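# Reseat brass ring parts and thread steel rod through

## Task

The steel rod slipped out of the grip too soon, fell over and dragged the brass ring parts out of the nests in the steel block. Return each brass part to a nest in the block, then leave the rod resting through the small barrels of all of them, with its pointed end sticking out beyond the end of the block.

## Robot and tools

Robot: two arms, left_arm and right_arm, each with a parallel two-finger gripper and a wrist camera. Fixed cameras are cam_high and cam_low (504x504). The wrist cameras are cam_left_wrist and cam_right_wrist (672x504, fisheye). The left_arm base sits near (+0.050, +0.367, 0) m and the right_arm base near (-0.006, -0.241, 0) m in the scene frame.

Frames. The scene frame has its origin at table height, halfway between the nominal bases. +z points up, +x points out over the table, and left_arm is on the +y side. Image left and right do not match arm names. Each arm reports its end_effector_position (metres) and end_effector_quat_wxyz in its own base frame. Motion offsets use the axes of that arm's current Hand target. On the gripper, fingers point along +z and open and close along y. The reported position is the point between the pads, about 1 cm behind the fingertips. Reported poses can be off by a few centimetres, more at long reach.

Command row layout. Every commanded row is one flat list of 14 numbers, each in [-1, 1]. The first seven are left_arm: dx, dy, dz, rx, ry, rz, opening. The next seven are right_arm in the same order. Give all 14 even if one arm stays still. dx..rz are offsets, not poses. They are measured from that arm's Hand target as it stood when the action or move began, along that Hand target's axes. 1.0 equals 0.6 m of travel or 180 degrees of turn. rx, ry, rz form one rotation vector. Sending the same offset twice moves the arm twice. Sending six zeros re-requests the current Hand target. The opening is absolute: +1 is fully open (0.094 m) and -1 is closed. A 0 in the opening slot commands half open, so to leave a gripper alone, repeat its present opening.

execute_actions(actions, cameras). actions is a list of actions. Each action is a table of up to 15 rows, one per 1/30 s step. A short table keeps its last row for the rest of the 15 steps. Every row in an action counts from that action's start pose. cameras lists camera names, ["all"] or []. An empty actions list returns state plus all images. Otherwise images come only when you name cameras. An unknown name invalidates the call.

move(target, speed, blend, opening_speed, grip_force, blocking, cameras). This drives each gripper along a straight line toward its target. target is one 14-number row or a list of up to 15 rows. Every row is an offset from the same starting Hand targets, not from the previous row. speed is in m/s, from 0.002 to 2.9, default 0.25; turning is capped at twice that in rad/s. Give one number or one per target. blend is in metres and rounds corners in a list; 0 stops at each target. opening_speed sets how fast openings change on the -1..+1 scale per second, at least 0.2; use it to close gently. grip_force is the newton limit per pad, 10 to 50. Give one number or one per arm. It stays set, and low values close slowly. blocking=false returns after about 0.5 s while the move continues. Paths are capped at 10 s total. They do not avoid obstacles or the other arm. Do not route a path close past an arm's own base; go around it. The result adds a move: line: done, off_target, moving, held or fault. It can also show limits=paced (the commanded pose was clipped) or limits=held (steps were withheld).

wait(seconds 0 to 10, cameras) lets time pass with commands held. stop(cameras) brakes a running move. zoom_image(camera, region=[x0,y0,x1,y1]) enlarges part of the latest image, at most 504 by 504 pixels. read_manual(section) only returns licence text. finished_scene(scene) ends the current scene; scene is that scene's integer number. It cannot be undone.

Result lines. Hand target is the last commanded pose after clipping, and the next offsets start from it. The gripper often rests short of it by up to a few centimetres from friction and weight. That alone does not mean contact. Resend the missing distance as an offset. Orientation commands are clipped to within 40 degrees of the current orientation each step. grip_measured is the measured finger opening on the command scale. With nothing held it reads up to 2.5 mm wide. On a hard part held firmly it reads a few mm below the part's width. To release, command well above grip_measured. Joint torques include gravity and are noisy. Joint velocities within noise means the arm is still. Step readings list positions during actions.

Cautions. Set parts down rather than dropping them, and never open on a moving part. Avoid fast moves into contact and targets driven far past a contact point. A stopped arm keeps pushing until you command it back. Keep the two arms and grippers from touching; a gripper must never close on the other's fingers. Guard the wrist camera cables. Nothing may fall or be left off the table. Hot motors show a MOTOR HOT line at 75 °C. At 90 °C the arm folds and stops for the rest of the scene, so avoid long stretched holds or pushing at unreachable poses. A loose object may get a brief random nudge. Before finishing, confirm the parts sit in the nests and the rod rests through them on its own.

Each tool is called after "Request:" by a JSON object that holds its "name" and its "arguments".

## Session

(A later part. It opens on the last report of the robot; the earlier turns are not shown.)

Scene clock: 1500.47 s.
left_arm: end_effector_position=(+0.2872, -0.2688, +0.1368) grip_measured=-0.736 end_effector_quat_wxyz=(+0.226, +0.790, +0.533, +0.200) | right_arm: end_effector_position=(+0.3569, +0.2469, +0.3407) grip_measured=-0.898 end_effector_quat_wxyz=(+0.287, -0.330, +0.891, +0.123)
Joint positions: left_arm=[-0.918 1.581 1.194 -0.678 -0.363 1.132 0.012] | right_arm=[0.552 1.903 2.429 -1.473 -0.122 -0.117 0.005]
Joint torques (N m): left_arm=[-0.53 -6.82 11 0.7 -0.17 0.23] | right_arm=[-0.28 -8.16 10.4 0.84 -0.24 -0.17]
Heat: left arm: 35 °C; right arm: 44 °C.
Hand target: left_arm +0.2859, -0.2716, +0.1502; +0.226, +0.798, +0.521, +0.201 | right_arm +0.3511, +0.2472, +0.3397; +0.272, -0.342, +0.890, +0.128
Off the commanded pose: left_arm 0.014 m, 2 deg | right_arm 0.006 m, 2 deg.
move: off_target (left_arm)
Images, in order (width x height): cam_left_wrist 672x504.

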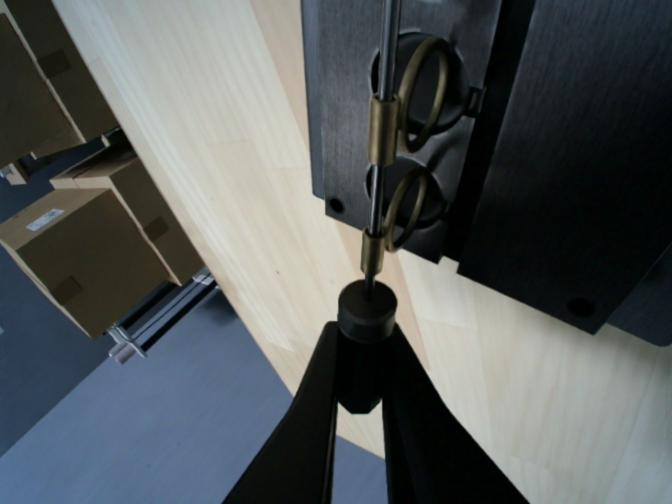

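Request:
{"name": "move", "arguments": {"target": [-0.004,-0.038,0.026,0,0,0,-0.95,0,0,0,0,0,0,-0.9], "cameras": ["cam_left_wrist","cam_right_wrist"], "speed": 0.05}}

Request:
{"name": "zoom_image", "arguments": {"camera": "cam_left_wrist", "region": [300, 0, 560, 300]}}

Scene clock: 1516.30 s.
left_arm: end_effector_position=(+0.2869, -0.2733, +0.1340) grip_measured=-0.736 end_effector_quat_wxyz=(+0.239, +0.788, +0.529, +0.205) | right_arm: end_effector_position=(+0.3569, +0.2469, +0.3407) grip_measured=-0.898 end_effector_quat_wxyz=(+0.287, -0.330, +0.891, +0.123)
Joint positions: left_arm=[-0.931 1.576 1.163 -0.625 -0.375 1.132 0.012] | right_arm=[0.552 1.903 2.429 -1.473 -0.122 -0.117 0.005]
Joint torques (N m): left_arm=[-0.81 -7.35 4.23 1.11 -0.11 0.02] | right_arm=[-0.27 -8.16 10.36 0.82 -0.22 -0.19]
Heat: left arm: 37 °C; right arm: 44 °C.
Hand target: left_arm +0.2768, -0.2681, +0.1242; +0.226, +0.798, +0.521, +0.201 | right_arm +0.3511, +0.2472, +0.3397; +0.272, -0.342, +0.890, +0.128
Off the commanded pose: left_arm 0.015 m, 2 deg | right_arm 0.006 m, 2 deg.
move: off_target (left_arm)
Images, in order (width x height): cam_left_wrist 672x504, cam_right_wrist 672x504.

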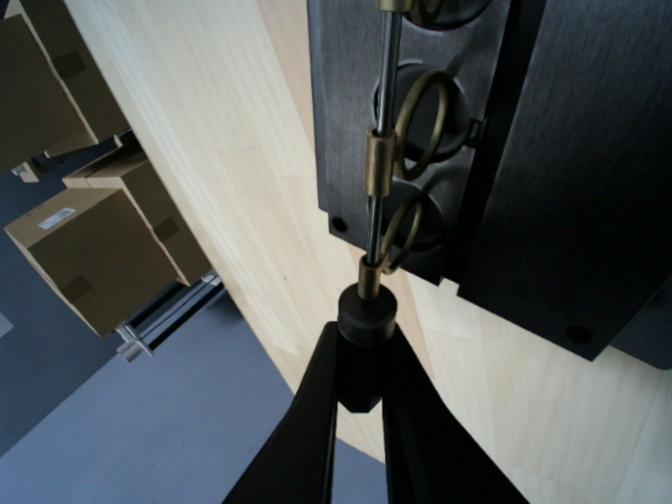

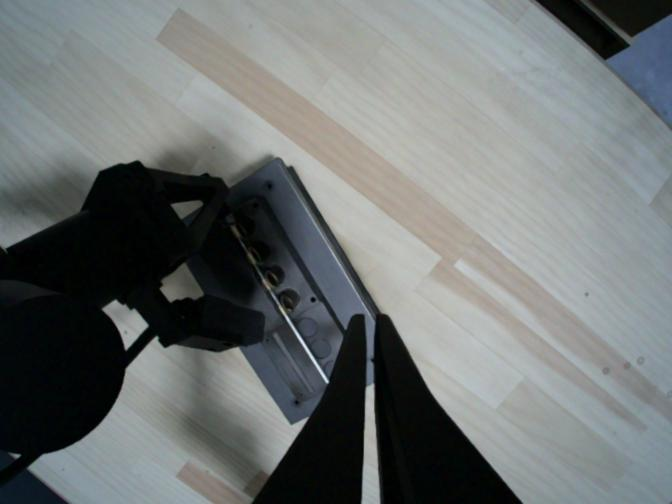

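Scaled by 1.680 from the camera's 672x504 image, which has a finer 960x720 frame.

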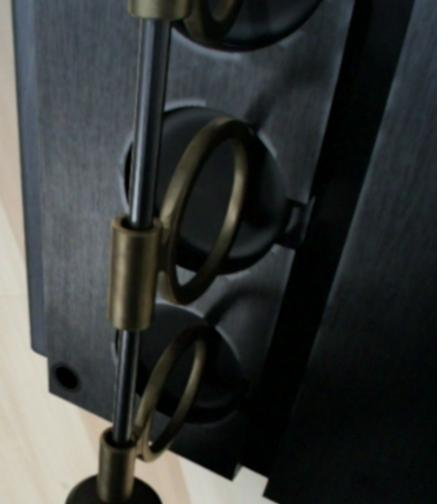

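Request:
{"name": "move", "arguments": {"target": [-0.001,-0.0167,0,0,0,0,-0.95,0,0,0,0,0,0,-0.9], "cameras": ["cam_left_wrist"], "speed": 0.05}}

Scene clock: 1528.30 s.
left_arm: end_effector_position=(+0.2824, -0.2710, +0.1332) grip_measured=-0.736 end_effector_quat_wxyz=(+0.246, +0.785, +0.528, +0.211) | right_arm: end_effector_position=(+0.3569, +0.2469, +0.3407) grip_measured=-0.898 end_effector_quat_wxyz=(+0.287, -0.330, +0.891, +0.123)
Joint positions: left_arm=[-0.945 1.55 1.124 -0.599 -0.394 1.123 0.012] | right_arm=[0.552 1.903 2.429 -1.473 -0.122 -0.117 0.005]
Joint torques (N m): left_arm=[-0.83 -6.75 3.9 1.04 -0.09 -0.05] | right_arm=[-0.25 -8.17 10.39 0.83 -0.22 -0.19]
Heat: left arm: 35 °C; right arm: 44 °C.
Hand target: left_arm +0.2692, -0.2651, +0.1185; +0.226, +0.798, +0.521, +0.201 | right_arm +0.3511, +0.2472, +0.3397; +0.272, -0.342, +0.890, +0.128
Off the commanded pose: left_arm 0.021 m, 3 deg | right_arm 0.006 m, 2 deg.
move: off_target (left_arm)
Images, in order (width x height): cam_left_wrist 672x504.

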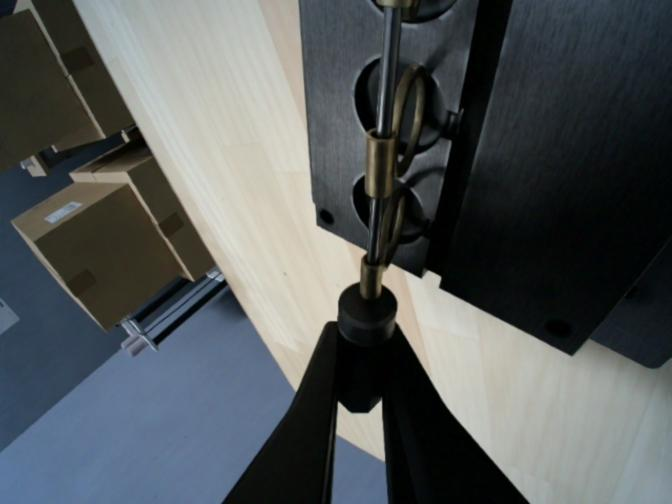

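Request:
{"name": "move", "arguments": {"target": [-0.001,-0.0167,0,0,0,0,-0.95,0,0,0,0,0,0,-0.9], "cameras": ["cam_left_wrist","cam_right_wrist"], "speed": 0.05}}

Scene clock: 1533.80 s.
left_arm: end_effector_position=(+0.2709, -0.2676, +0.1203) grip_measured=-0.736 end_effector_quat_wxyz=(+0.234, +0.793, +0.523, +0.209) | right_arm: end_effector_position=(+0.3569, +0.2469, +0.3407) grip_measured=-0.898 end_effector_quat_wxyz=(+0.287, -0.330, +0.891, +0.123)
Joint positions: left_arm=[-0.966 1.542 1.078 -0.595 -0.397 1.115 0.012] | right_arm=[0.552 1.903 2.429 -1.473 -0.122 -0.117 0.005]
Joint torques (N m): left_arm=[-0.49 -7.51 4.23 1.11 -0.09 -0.11] | right_arm=[-0.25 -8.1 10.35 0.82 -0.23 -0.17]
Heat: left arm: 35 °C; right arm: 44 °C.
Hand target: left_arm +0.2615, -0.2621, +0.1128; +0.226, +0.798, +0.521, +0.201 | right_arm +0.3511, +0.2472, +0.3397; +0.272, -0.342, +0.890, +0.128
Off the commanded pose: left_arm 0.013 m, 1 deg | right_arm 0.006 m, 2 deg.
move: off_target (left_arm)
Images, in order (width x height): cam_left_wrist 672x504, cam_right_wrist 672x504.

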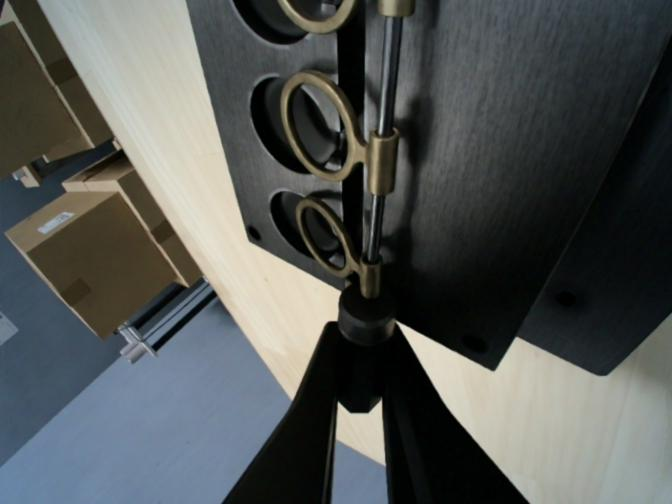

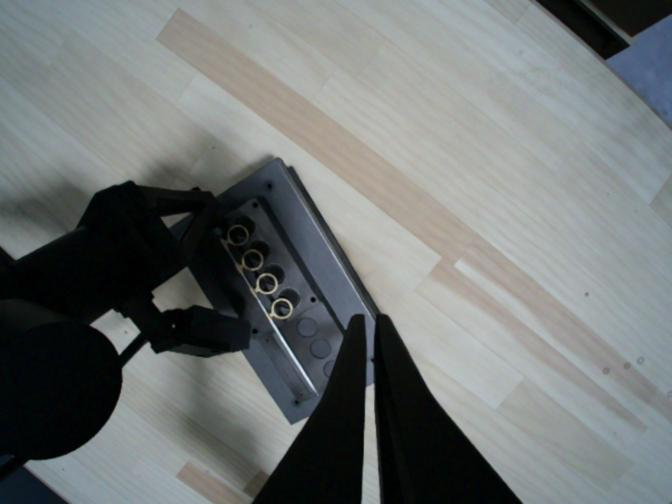

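Request:
{"name": "zoom_image", "arguments": {"camera": "cam_right_wrist", "region": [170, 170, 350, 400]}}

Request:
{"name": "zoom_image", "arguments": {"camera": "cam_left_wrist", "region": [220, 0, 480, 340]}}

Scaled by 2.191 from the camera's 672x504 image, which has a finer 960x720 frame.

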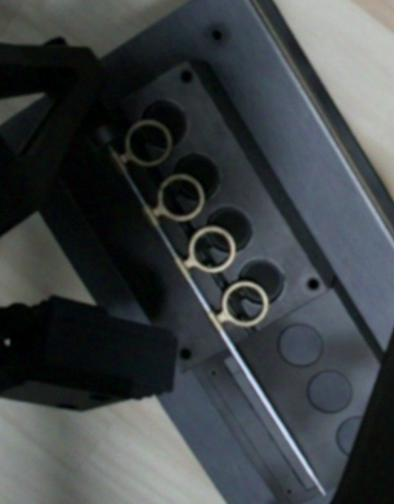

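Scaled by 1.482 from the camera's 672x504 image, which has a finer 960x720 frame.

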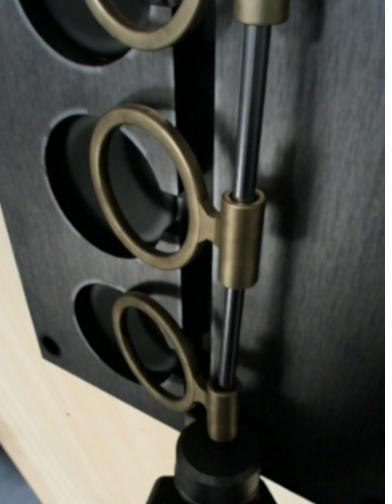

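Request:
{"name": "move", "arguments": {"target": [0.008,0.0195,0.012,0,0,0,-0.95,0,0,0,0,0,0,-0.9], "cameras": ["cam_left_wrist"], "speed": 0.05}}

Scene clock: 1562.93 s.
left_arm: end_effector_position=(+0.2748, -0.2654, +0.1200) grip_measured=-0.736 end_effector_quat_wxyz=(+0.234, +0.792, +0.525, +0.204) | right_arm: end_effector_position=(+0.3569, +0.2469, +0.3407) grip_measured=-0.898 end_effector_quat_wxyz=(+0.287, -0.330, +0.891, +0.123)
Joint positions: left_arm=[-0.946 1.542 1.078 -0.589 -0.378 1.126 0.012] | right_arm=[0.552 1.903 2.429 -1.473 -0.122 -0.117 0.005]
Joint torques (N m): left_arm=[0.83 -5.26 6.68 1.19 -0.04 0.16] | right_arm=[-0.25 -8.14 10.36 0.84 -0.22 -0.17]
Motor temperatures (°C): left_arm=[25 28 33 33 24 23 28] | right_arm=[25 34 44 29 23 24 27]
Heat: left arm: 33 °C; right arm: 44 °C.
Hand target: left_arm +0.2759, -0.2629, +0.1140; +0.226, +0.798, +0.521, +0.201 | right_arm +0.3511, +0.2472, +0.3397; +0.272, -0.342, +0.890, +0.128
Off the commanded pose: left_arm 0.007 m, 1 deg | right_arm 0.006 m, 2 deg.
move: done
Images, in order (width x height): cam_left_wrist 672x504.

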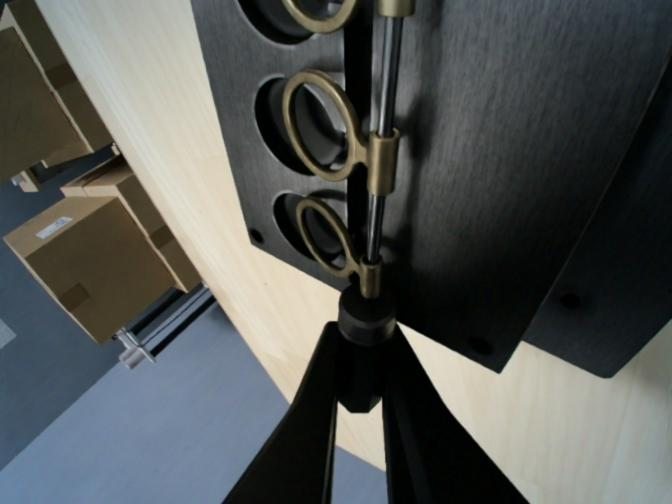

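Request:
{"name": "move", "arguments": {"target": [0.000,0.009,0.013,0,0,0,-0.95,0,0,0,0,0,0,-0.9], "cameras": ["cam_left_wrist","cam_right_wrist"], "speed": 0.05}}

Request:
{"name": "zoom_image", "arguments": {"camera": "cam_left_wrist", "region": [220, 0, 480, 340]}}

Request:
{"name": "zoom_image", "arguments": {"camera": "cam_right_wrist", "region": [170, 170, 350, 400]}}

Scene clock: 1572.67 s.
left_arm: end_effector_position=(+0.2814, -0.2667, +0.1194) grip_measured=-0.736 end_effector_quat_wxyz=(+0.241, +0.790, +0.526, +0.201) | right_arm: end_effector_position=(+0.3569, +0.2469, +0.3407) grip_measured=-0.898 end_effector_quat_wxyz=(+0.287, -0.330, +0.891, +0.123)
Joint positions: left_arm=[-0.927 1.55 1.078 -0.561 -0.363 1.141 0.012] | right_arm=[0.552 1.903 2.429 -1.473 -0.122 -0.117 0.005]
Joint torques (N m): left_arm=[0.7 -3.7 7.92 1.13 -0.08 0.16] | right_arm=[-0.23 -8.16 10.35 0.83 -0.23 -0.19]
Heat: left arm: 34 °C; right arm: 44 °C.
Hand target: left_arm +0.2843, -0.2660, +0.1106; +0.226, +0.798, +0.521, +0.201 | right_arm +0.3511, +0.2472, +0.3397; +0.272, -0.342, +0.890, +0.128
Off the commanded pose: left_arm 0.009 m, 2 deg | right_arm 0.006 m, 2 deg.
move: done
Images, in order (width x height): cam_left_wrist 672x504, cam_right_wrist 672x504.

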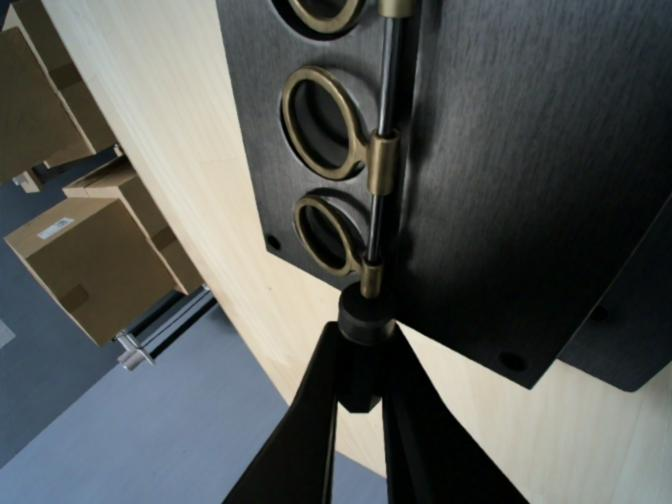

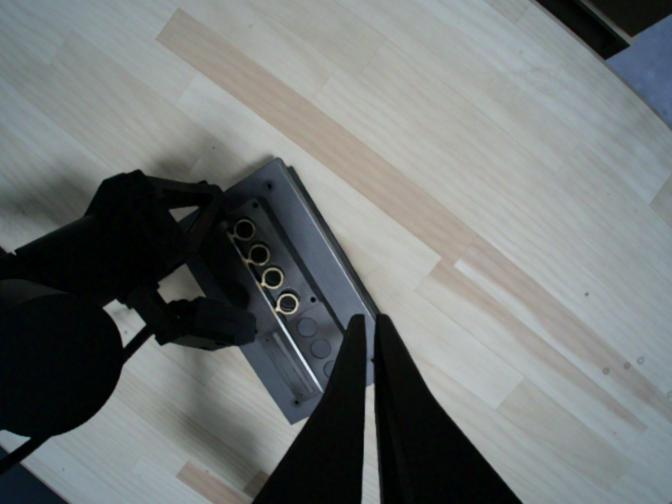

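Scaled by 1.482 from the camera's 672x504 image, which has a finer 960x720 frame.

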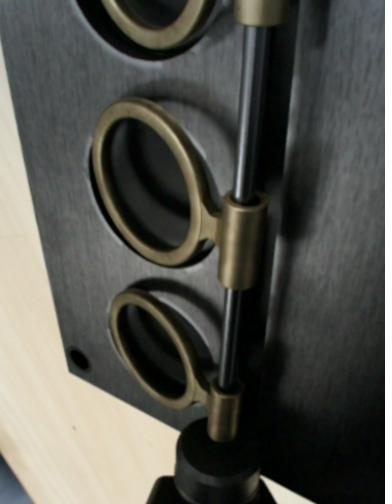

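Scaled by 2.191 from the camera's 672x504 image, which has a finer 960x720 frame.

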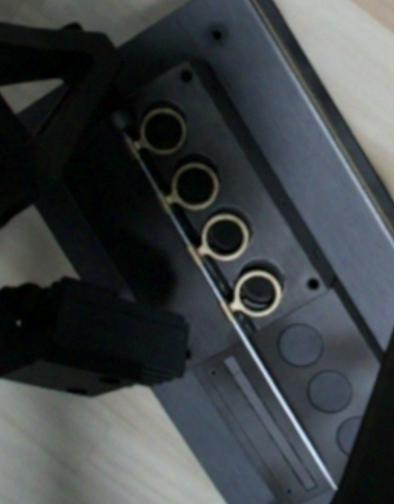

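Request:
{"name": "wait", "arguments": {"seconds": 0, "cameras": ["cam_low"]}}

Request:
{"name": "zoom_image", "arguments": {"camera": "cam_low", "region": [280, 200, 360, 280]}}

Scene clock: 1590.97 s.
left_arm: end_effector_position=(+0.2814, -0.2667, +0.1194) grip_measured=-0.736 end_effector_quat_wxyz=(+0.241, +0.790, +0.526, +0.201) | right_arm: end_effector_position=(+0.3569, +0.2469, +0.3407) grip_measured=-0.898 end_effector_quat_wxyz=(+0.287, -0.330, +0.891, +0.123)
Joint positions: left_arm=[-0.927 1.55 1.078 -0.561 -0.363 1.141 0.012] | right_arm=[0.552 1.903 2.429 -1.473 -0.122 -0.117 0.005]
Joint torques (N m): left_arm=[0.79 -3.73 7.91 1.14 -0.09 0.16] | right_arm=[-0.24 -8.14 10.36 0.83 -0.22 -0.19]
Heat: left arm: 35 °C; right arm: 44 °C.
Hand target: left_arm +0.2843, -0.2660, +0.1106; +0.226, +0.798, +0.521, +0.201 | right_arm +0.3511, +0.2472, +0.3397; +0.272, -0.342, +0.890, +0.128
Tool commands: left_gripper/opening=-0.95 right_gripper/opening=-0.9
Off the commanded pose: left_arm 0.009 m, 2 deg | right_arm 0.006 m, 2 deg.
Images, in order (width x height): cam_low 504x504.

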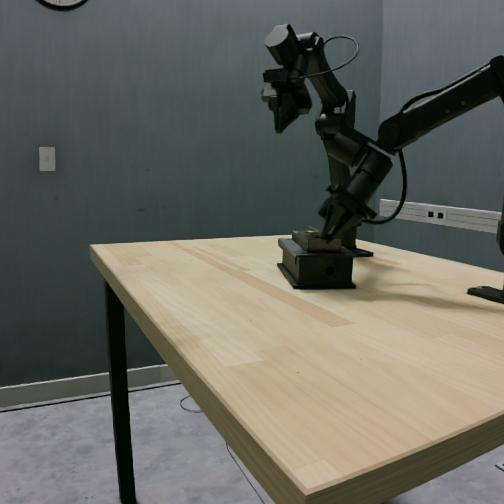

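Scaled by 6.300 from the camera's 504x504 image, which has a finer 720x720 frame.

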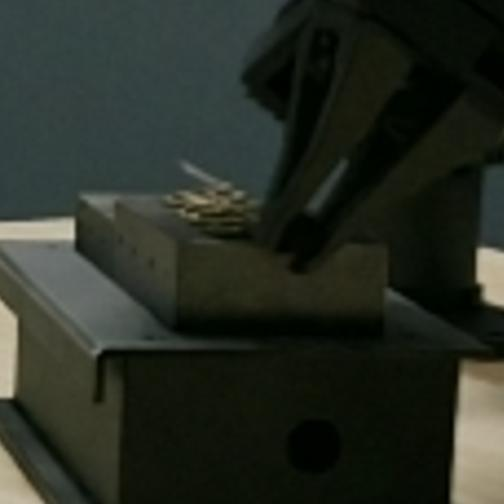

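Request:
{"name": "move", "arguments": {"target": [0.0045,-0.006,0.0083,0.001,0.0204,0.0144,-0.95,0,0,0,0,0,0,-0.9], "cameras": ["cam_left_wrist","cam_right_wrist","cam_low"], "speed": 0.04}}

Request:
{"name": "zoom_image", "arguments": {"camera": "cam_left_wrist", "region": [220, 0, 480, 340]}}

Request:
{"name": "zoom_image", "arguments": {"camera": "cam_right_wrist", "region": [170, 170, 350, 400]}}

Request:
{"name": "zoom_image", "arguments": {"camera": "cam_low", "region": [280, 200, 360, 280]}}

Scene clock: 1607.73 s.
left_arm: end_effector_position=(+0.2821, -0.2670, +0.1199) grip_measured=-0.736 end_effector_quat_wxyz=(+0.235, +0.794, +0.516, +0.221) | right_arm: end_effector_position=(+0.3569, +0.2469, +0.3407) grip_measured=-0.898 end_effector_quat_wxyz=(+0.287, -0.330, +0.891, +0.123)
Joint positions: left_arm=[-0.945 1.559 1.081 -0.561 -0.407 1.156 0.012] | right_arm=[0.552 1.903 2.429 -1.473 -0.122 -0.117 0.005]
Joint torques (N m): left_arm=[0.38 -2.22 8.24 0.95 -0.38 0.11] | right_arm=[-0.28 -8.12 10.39 0.82 -0.23 -0.19]
Heat: left arm: 35 °C; right arm: 44 °C.
Hand target: left_arm +0.2855, -0.2630, +0.1048; +0.203, +0.803, +0.510, +0.231 | right_arm +0.3511, +0.2472, +0.3397; +0.272, -0.342, +0.890, +0.128
Off the commanded pose: left_arm 0.016 m, 4 deg | right_arm 0.006 m, 2 deg.
move: off_target (left_arm)
Images, in order (width x height): cam_low 504x504, cam_left_wrist 672x504, cam_right_wrist 672x504.

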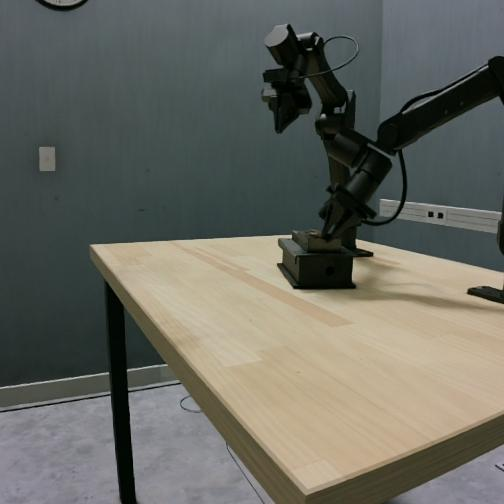

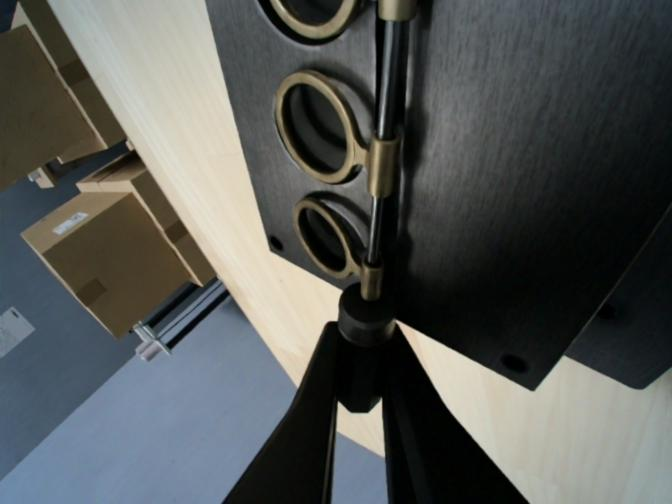

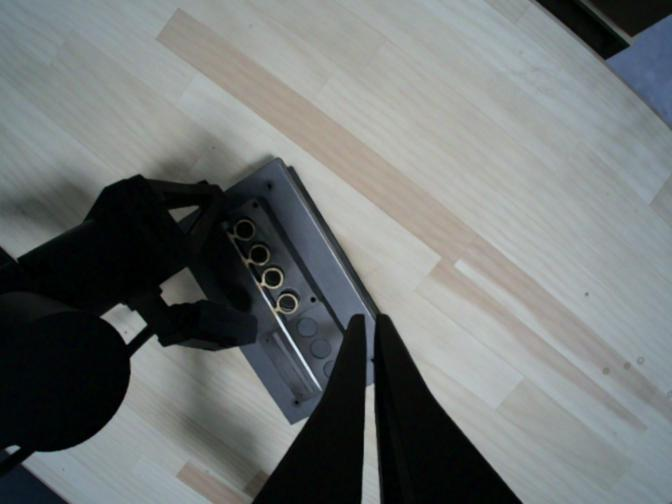

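Scaled by 1.482 from the camera's 672x504 image, which has a finer 960x720 frame.

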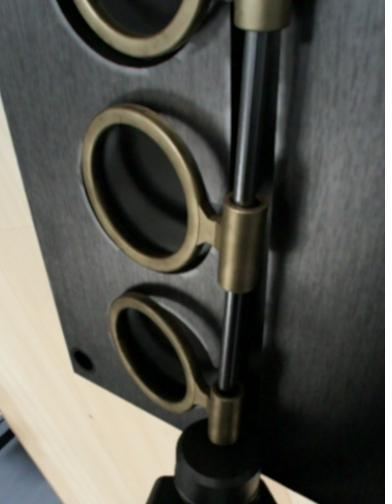

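Scaled by 2.191 from the camera's 672x504 image, which has a finer 960x720 frame.

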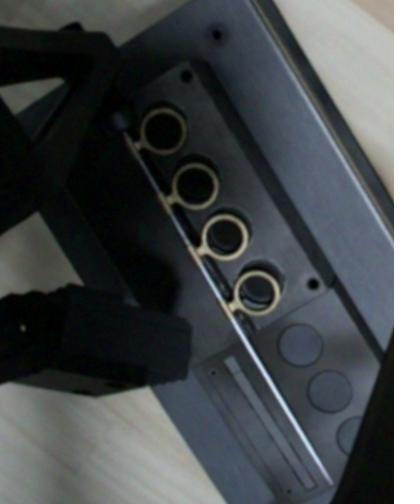

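Scaled by 6.300 from the camera's 504x504 image, which has a finer 720x720 frame.

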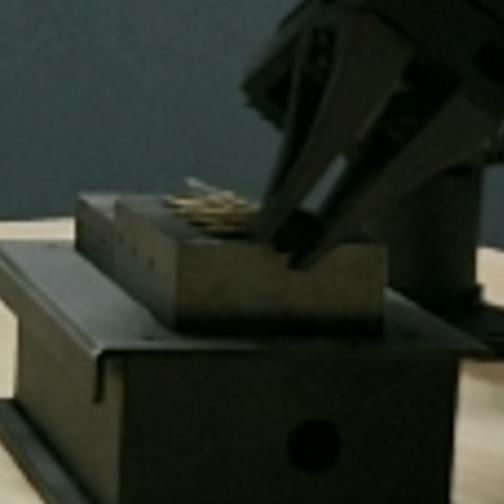

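Request:
{"name": "move", "arguments": {"target": [0.003,-0.007,0.012,0,0,0,-0.95,0,0,0,0,0,0,-0.9], "cameras": ["cam_left_wrist","cam_right_wrist","cam_low"], "speed": 0.04}}

Request:
{"name": "zoom_image", "arguments": {"camera": "cam_left_wrist", "region": [220, 0, 480, 340]}}

Request:
{"name": "zoom_image", "arguments": {"camera": "cam_right_wrist", "region": [170, 170, 350, 400]}}

Request:
{"name": "zoom_image", "arguments": {"camera": "cam_low", "region": [280, 200, 360, 280]}}

Scene clock: 1622.77 s.
left_arm: end_effector_position=(+0.2821, -0.2670, +0.1199) grip_measured=-0.736 end_effector_quat_wxyz=(+0.235, +0.794, +0.514, +0.222) | right_arm: end_effector_position=(+0.3569, +0.2469, +0.3407) grip_measured=-0.898 end_effector_quat_wxyz=(+0.287, -0.330, +0.891, +0.123)
Joint positions: left_arm=[-0.945 1.559 1.081 -0.561 -0.407 1.159 0.012] | right_arm=[0.552 1.903 2.429 -1.473 -0.122 -0.117 0.005]
Joint torques (N m): left_arm=[1.06 -2.09 5.98 1.32 -0.36 0.15] | right_arm=[-0.25 -8.16 10.35 0.82 -0.22 -0.19]
Heat: left arm: 35 °C; right arm: 44 °C.
Hand target: left_arm +0.2873, -0.2603, +0.0969; +0.203, +0.803, +0.510, +0.231 | right_arm +0.3511, +0.2472, +0.3397; +0.272, -0.342, +0.890, +0.128
Off the commanded pose: left_arm 0.025 m, 4 deg | right_arm 0.006 m, 2 deg.
move: off_target (left_arm)
Images, in order (width x height): cam_low 504x504, cam_left_wrist 672x504, cam_right_wrist 672x504.

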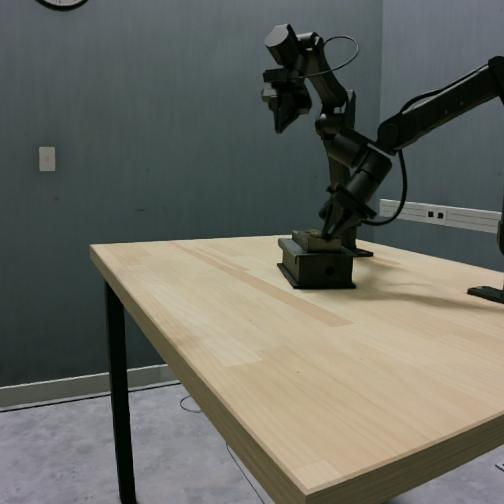

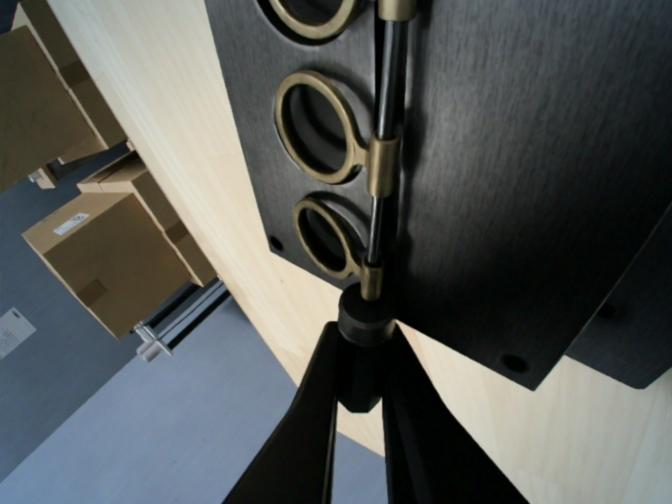

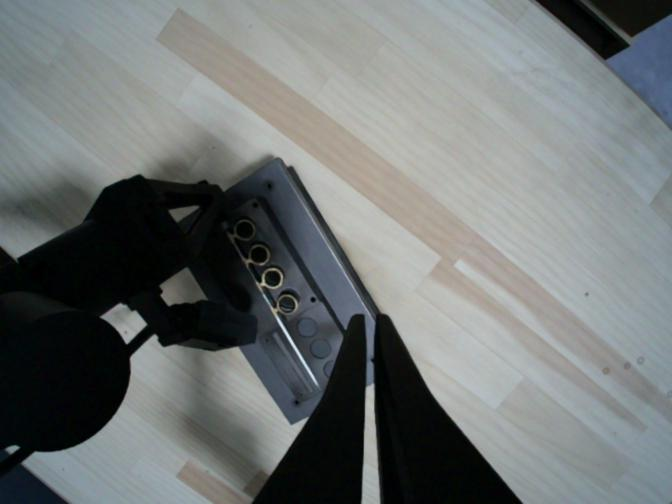

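Scaled by 1.482 from the camera's 672x504 image, which has a finer 960x720 frame.

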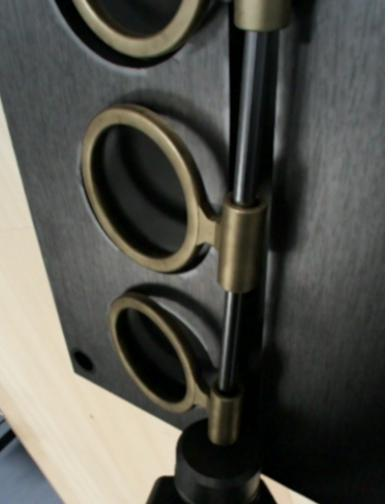

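Scaled by 2.191 from the camera's 672x504 image, which has a finer 960x720 frame.

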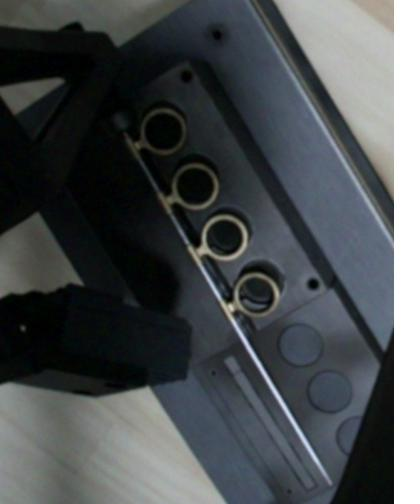

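Scaled by 6.300 from the camera's 504x504 image, which has a finer 720x720 frame.

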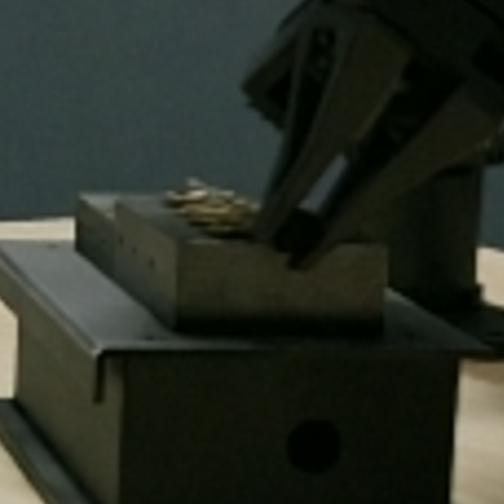

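Request:
{"name": "move", "arguments": {"target": [0.0077,0.0135,-0.02,0.001,0.0227,0.016,-0.95,0,0,0,0,0,0,-0.9], "cameras": ["cam_left_wrist","cam_right_wrist","cam_low"], "speed": 0.04}}

Request:
{"name": "zoom_image", "arguments": {"camera": "cam_left_wrist", "region": [220, 0, 480, 340]}}

Request:
{"name": "zoom_image", "arguments": {"camera": "cam_right_wrist", "region": [170, 170, 350, 400]}}

Scene clock: 1659.60 s.
left_arm: end_effector_position=(+0.2833, -0.2674, +0.1202) grip_measured=-0.736 end_effector_quat_wxyz=(+0.217, +0.799, +0.507, +0.240) | right_arm: end_effector_position=(+0.3569, +0.2469, +0.3407) grip_measured=-0.898 end_effector_quat_wxyz=(+0.287, -0.330, +0.891, +0.123)
Joint positions: left_arm=[-0.963 1.59 1.117 -0.601 -0.452 1.164 0.012] | right_arm=[0.552 1.903 2.429 -1.473 -0.122 -0.117 0.005]
Joint torques (N m): left_arm=[0.35 -3.21 9.13 0.69 -0.73 0.27] | right_arm=[-0.27 -8.18 10.37 0.82 -0.23 -0.19]
Heat: left arm: 34 °C; right arm: 44 °C.
Hand target: left_arm +0.2879, -0.2582, +0.1118; +0.178, +0.807, +0.497, +0.263 | right_arm +0.3511, +0.2472, +0.3397; +0.272, -0.342, +0.890, +0.128
Off the commanded pose: left_arm 0.013 m, 5 deg | right_arm 0.006 m, 2 deg.
move: off_target (left_arm)
Images, in order (width x height): cam_low 504x504, cam_left_wrist 672x504, cam_right_wrist 672x504.

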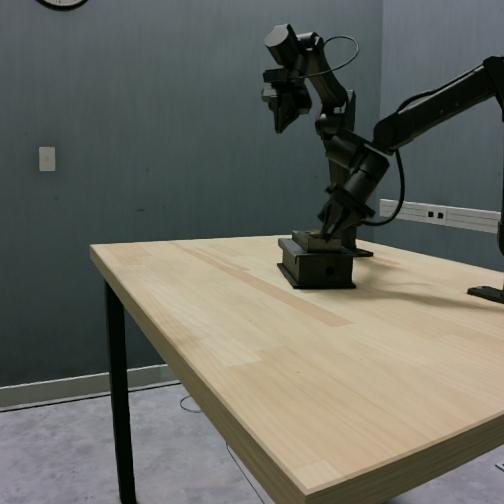

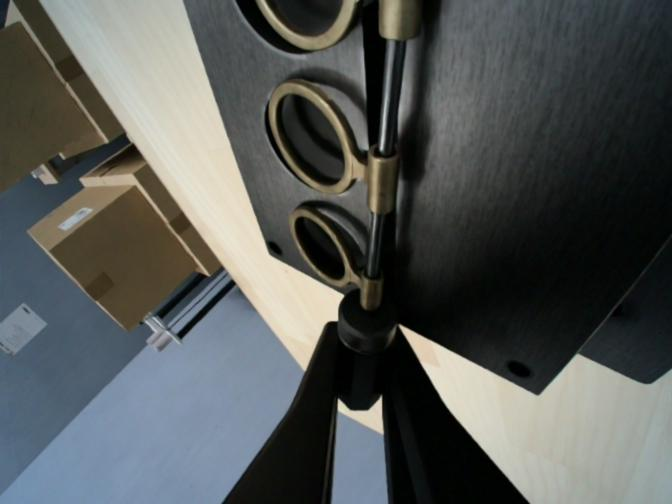

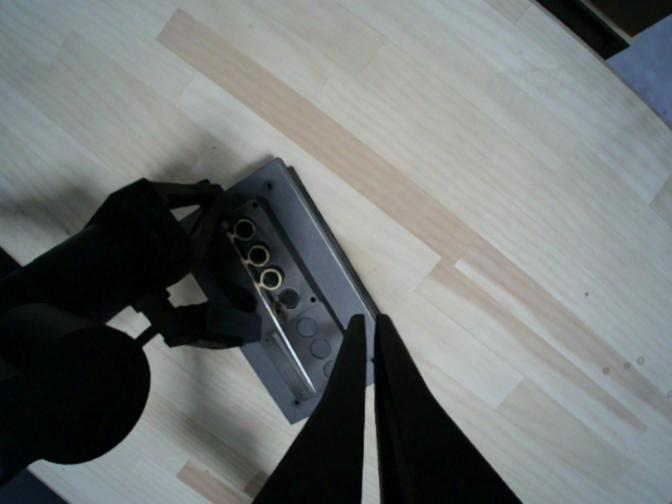

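Scaled by 1.482 from the camera's 672x504 image, which has a finer 960x720 frame.

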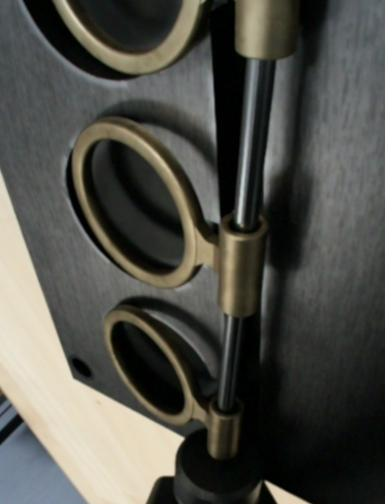

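Scaled by 2.191 from the camera's 672x504 image, which has a finer 960x720 frame.

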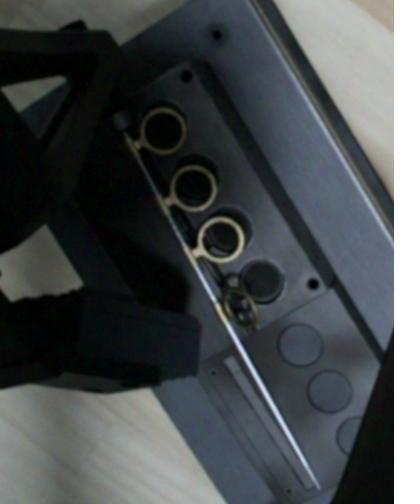

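Request:
{"name": "move", "arguments": {"target": [0.0016,0.0037,-0.0053,0.0056,0.0,-0.0295,-0.95,0,0,0,0,0,0,-0.9], "cameras": ["cam_left_wrist","cam_right_wrist","cam_low"], "speed": 0.04}}

Request:
{"name": "zoom_image", "arguments": {"camera": "cam_left_wrist", "region": [220, 0, 480, 340]}}

Request:
{"name": "zoom_image", "arguments": {"camera": "cam_right_wrist", "region": [170, 170, 350, 400]}}

Request:
{"name": "zoom_image", "arguments": {"camera": "cam_low", "region": [280, 200, 360, 280]}}

Scene clock: 1677.40 s.
left_arm: end_effector_position=(+0.2825, -0.2667, +0.1200) grip_measured=-0.736 end_effector_quat_wxyz=(+0.209, +0.791, +0.525, +0.234) | right_arm: end_effector_position=(+0.3569, +0.2469, +0.3407) grip_measured=-0.898 end_effector_quat_wxyz=(+0.287, -0.330, +0.891, +0.123)
Joint positions: left_arm=[-0.963 1.605 1.146 -0.642 -0.452 1.115 0.012] | right_arm=[0.552 1.903 2.429 -1.473 -0.122 -0.117 0.005]
Joint torques (N m): left_arm=[0.66 -3.86 9.62 0.59 -0.66 -0.16] | right_arm=[-0.27 -8.14 10.36 0.82 -0.23 -0.18]
Heat: left arm: 35 °C; right arm: 44 °C.
Hand target: left_arm +0.2879, -0.2583, +0.1159; +0.183, +0.785, +0.536, +0.251 | right_arm +0.3511, +0.2472, +0.3397; +0.272, -0.342, +0.890, +0.128
Off the commanded pose: left_arm 0.011 m, 4 deg | right_arm 0.006 m, 2 deg.
move: off_target (left_arm)
Images, in order (width x height): cam_low 504x504, cam_left_wrist 672x504, cam_right_wrist 672x504.

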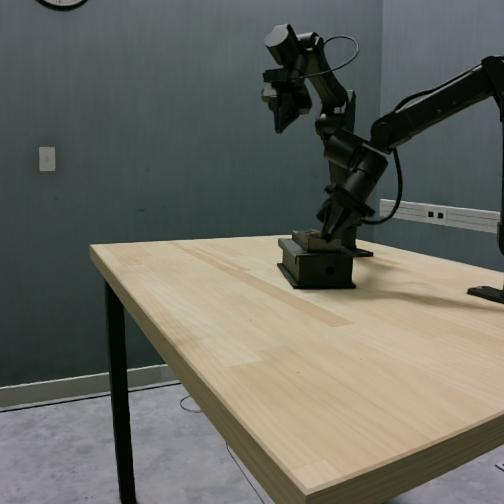

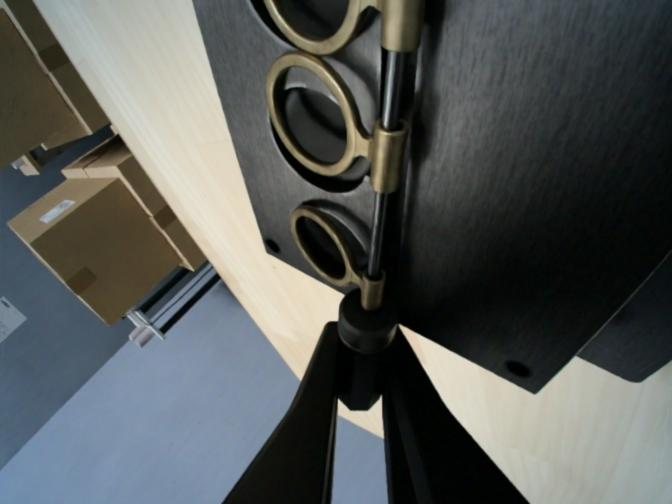

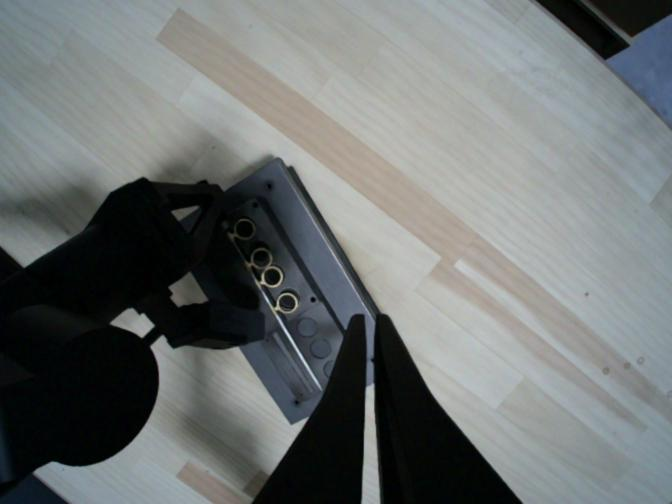

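Scaled by 1.482 from the camera's 672x504 image, which has a finer 960x720 frame.

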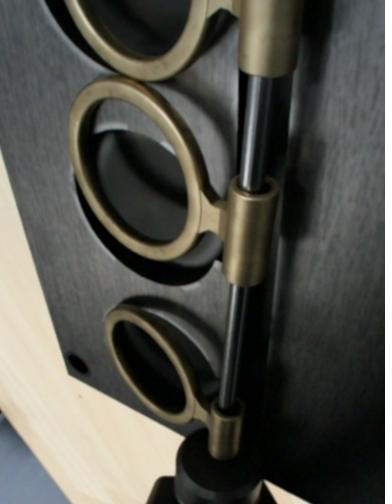

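Scaled by 2.191 from the camera's 672x504 image, which has a finer 960x720 frame.

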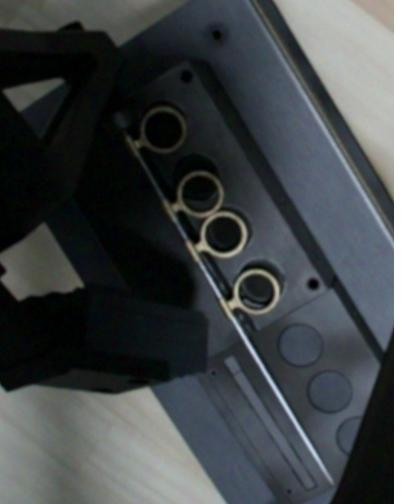

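Scaled by 6.300 from the camera's 504x504 image, which has a finer 720x720 frame.

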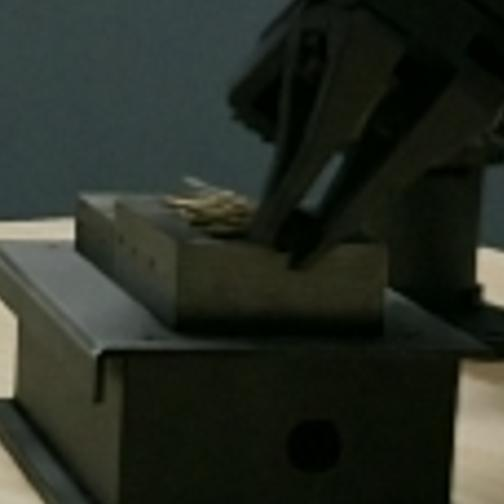

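Request:
{"name": "move", "arguments": {"target": [0.0078,0.0014,-0.0012,0,0,0,-0.95,0,0,0,0,0,0,-0.9], "cameras": ["cam_left_wrist","cam_right_wrist"], "speed": 0.04}}

Request:
{"name": "zoom_image", "arguments": {"camera": "cam_right_wrist", "region": [170, 170, 350, 400]}}

Scene clock: 1689.93 s.
left_arm: end_effector_position=(+0.2825, -0.2667, +0.1200) grip_measured=-0.736 end_effector_quat_wxyz=(+0.209, +0.791, +0.525, +0.234) | right_arm: end_effector_position=(+0.3569, +0.2469, +0.3407) grip_measured=-0.898 end_effector_quat_wxyz=(+0.287, -0.330, +0.891, +0.123)
Joint positions: left_arm=[-0.963 1.605 1.146 -0.642 -0.452 1.115 0.012] | right_arm=[0.552 1.903 2.429 -1.473 -0.122 -0.117 0.005]
Joint torques (N m): left_arm=[1.58 -4.6 9.22 0.57 -0.62 -0.09] | right_arm=[-0.34 -8.14 10.41 0.83 -0.21 -0.19]
Heat: left arm: 36 °C; right arm: 44 °C.
Hand target: left_arm +0.2895, -0.2542, +0.1178; +0.183, +0.785, +0.536, +0.251 | right_arm +0.3511, +0.2472, +0.3397; +0.272, -0.342, +0.890, +0.128
Off the commanded pose: left_arm 0.015 m, 4 deg | right_arm 0.006 m, 2 deg.
move: off_target (left_arm)
Images, in order (width x height): cam_left_wrist 672x504, cam_right_wrist 672x504.

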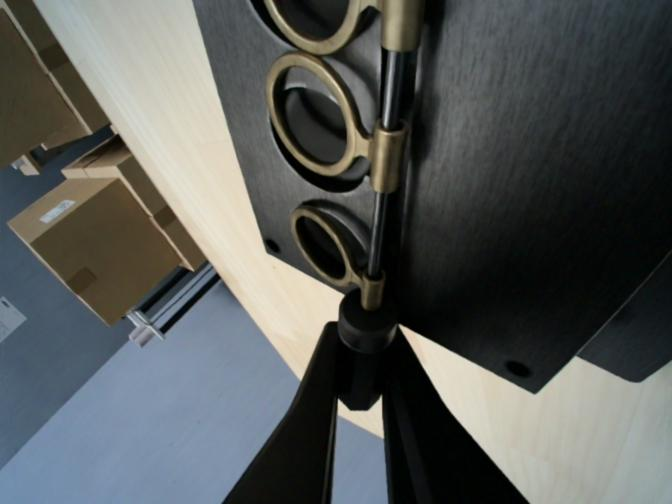

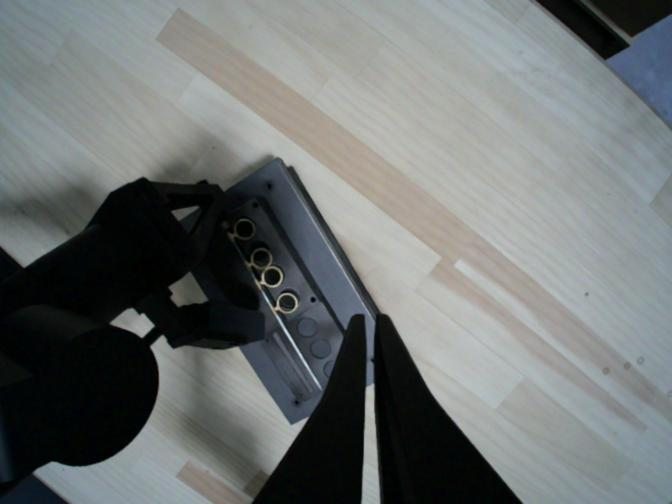

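Scaled by 2.191 from the camera's 672x504 image, which has a finer 960x720 frame.

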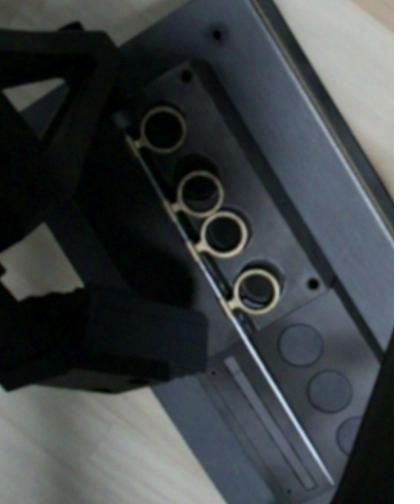

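Keep pulling back.

Request:
{"name": "move", "arguments": {"target": [0.008,0.0014,-0.0012,0,0,0,-0.95,0,0,0,0,0,0,-0.9], "cameras": ["cam_left_wrist","cam_right_wrist"], "speed": 0.04}}

Request:
{"name": "zoom_image", "arguments": {"camera": "cam_right_wrist", "region": [170, 170, 350, 400]}}

Scene clock: 1695.87 s.
left_arm: end_effector_position=(+0.2826, -0.2661, +0.1198) grip_measured=-0.736 end_effector_quat_wxyz=(+0.208, +0.791, +0.526, +0.234) | right_arm: end_effector_position=(+0.3569, +0.2469, +0.3407) grip_measured=-0.898 end_effector_quat_wxyz=(+0.287, -0.330, +0.891, +0.123)
Joint positions: left_arm=[-0.961 1.605 1.146 -0.644 -0.45 1.115 0.012] | right_arm=[0.552 1.903 2.429 -1.473 -0.122 -0.117 0.005]
Joint torques (N m): left_arm=[2.35 -5.45 8.8 0.54 -0.54 0.06] | right_arm=[-0.25 -8.16 10.37 0.83 -0.24 -0.19]
Heat: left arm: 36 °C; right arm: 44 °C.
Hand target: left_arm +0.2911, -0.2500, +0.1198; +0.183, +0.785, +0.536, +0.251 | right_arm +0.3511, +0.2472, +0.3397; +0.272, -0.342, +0.890, +0.128
Off the commanded pose: left_arm 0.018 m, 4 deg | right_arm 0.006 m, 2 deg.
move: off_target (left_arm)
Images, in order (width x height): cam_left_wrist 672x504, cam_right_wrist 672x504.

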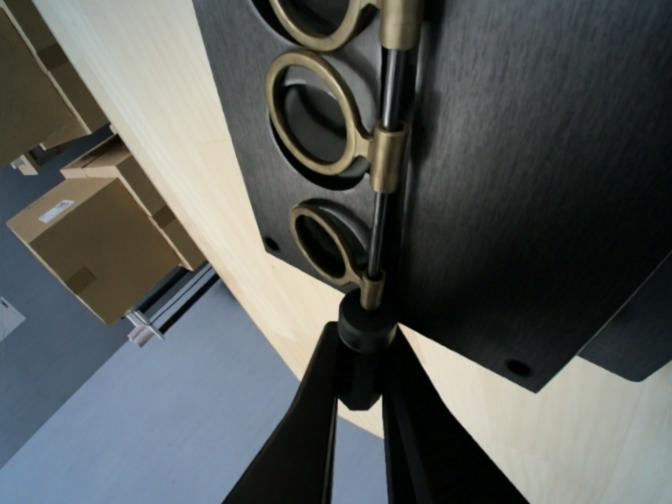

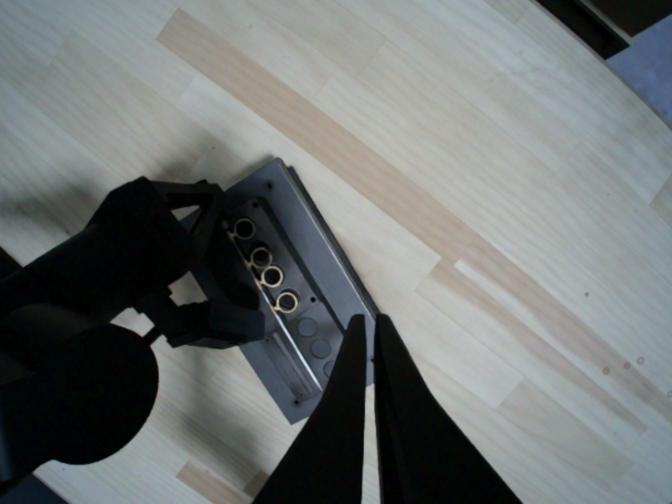

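Scaled by 2.191 from the camera's 672x504 image, which has a finer 960x720 frame.

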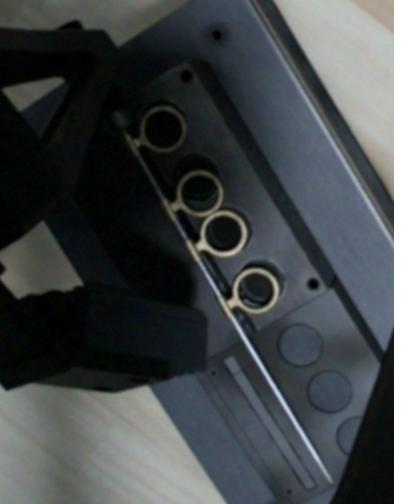

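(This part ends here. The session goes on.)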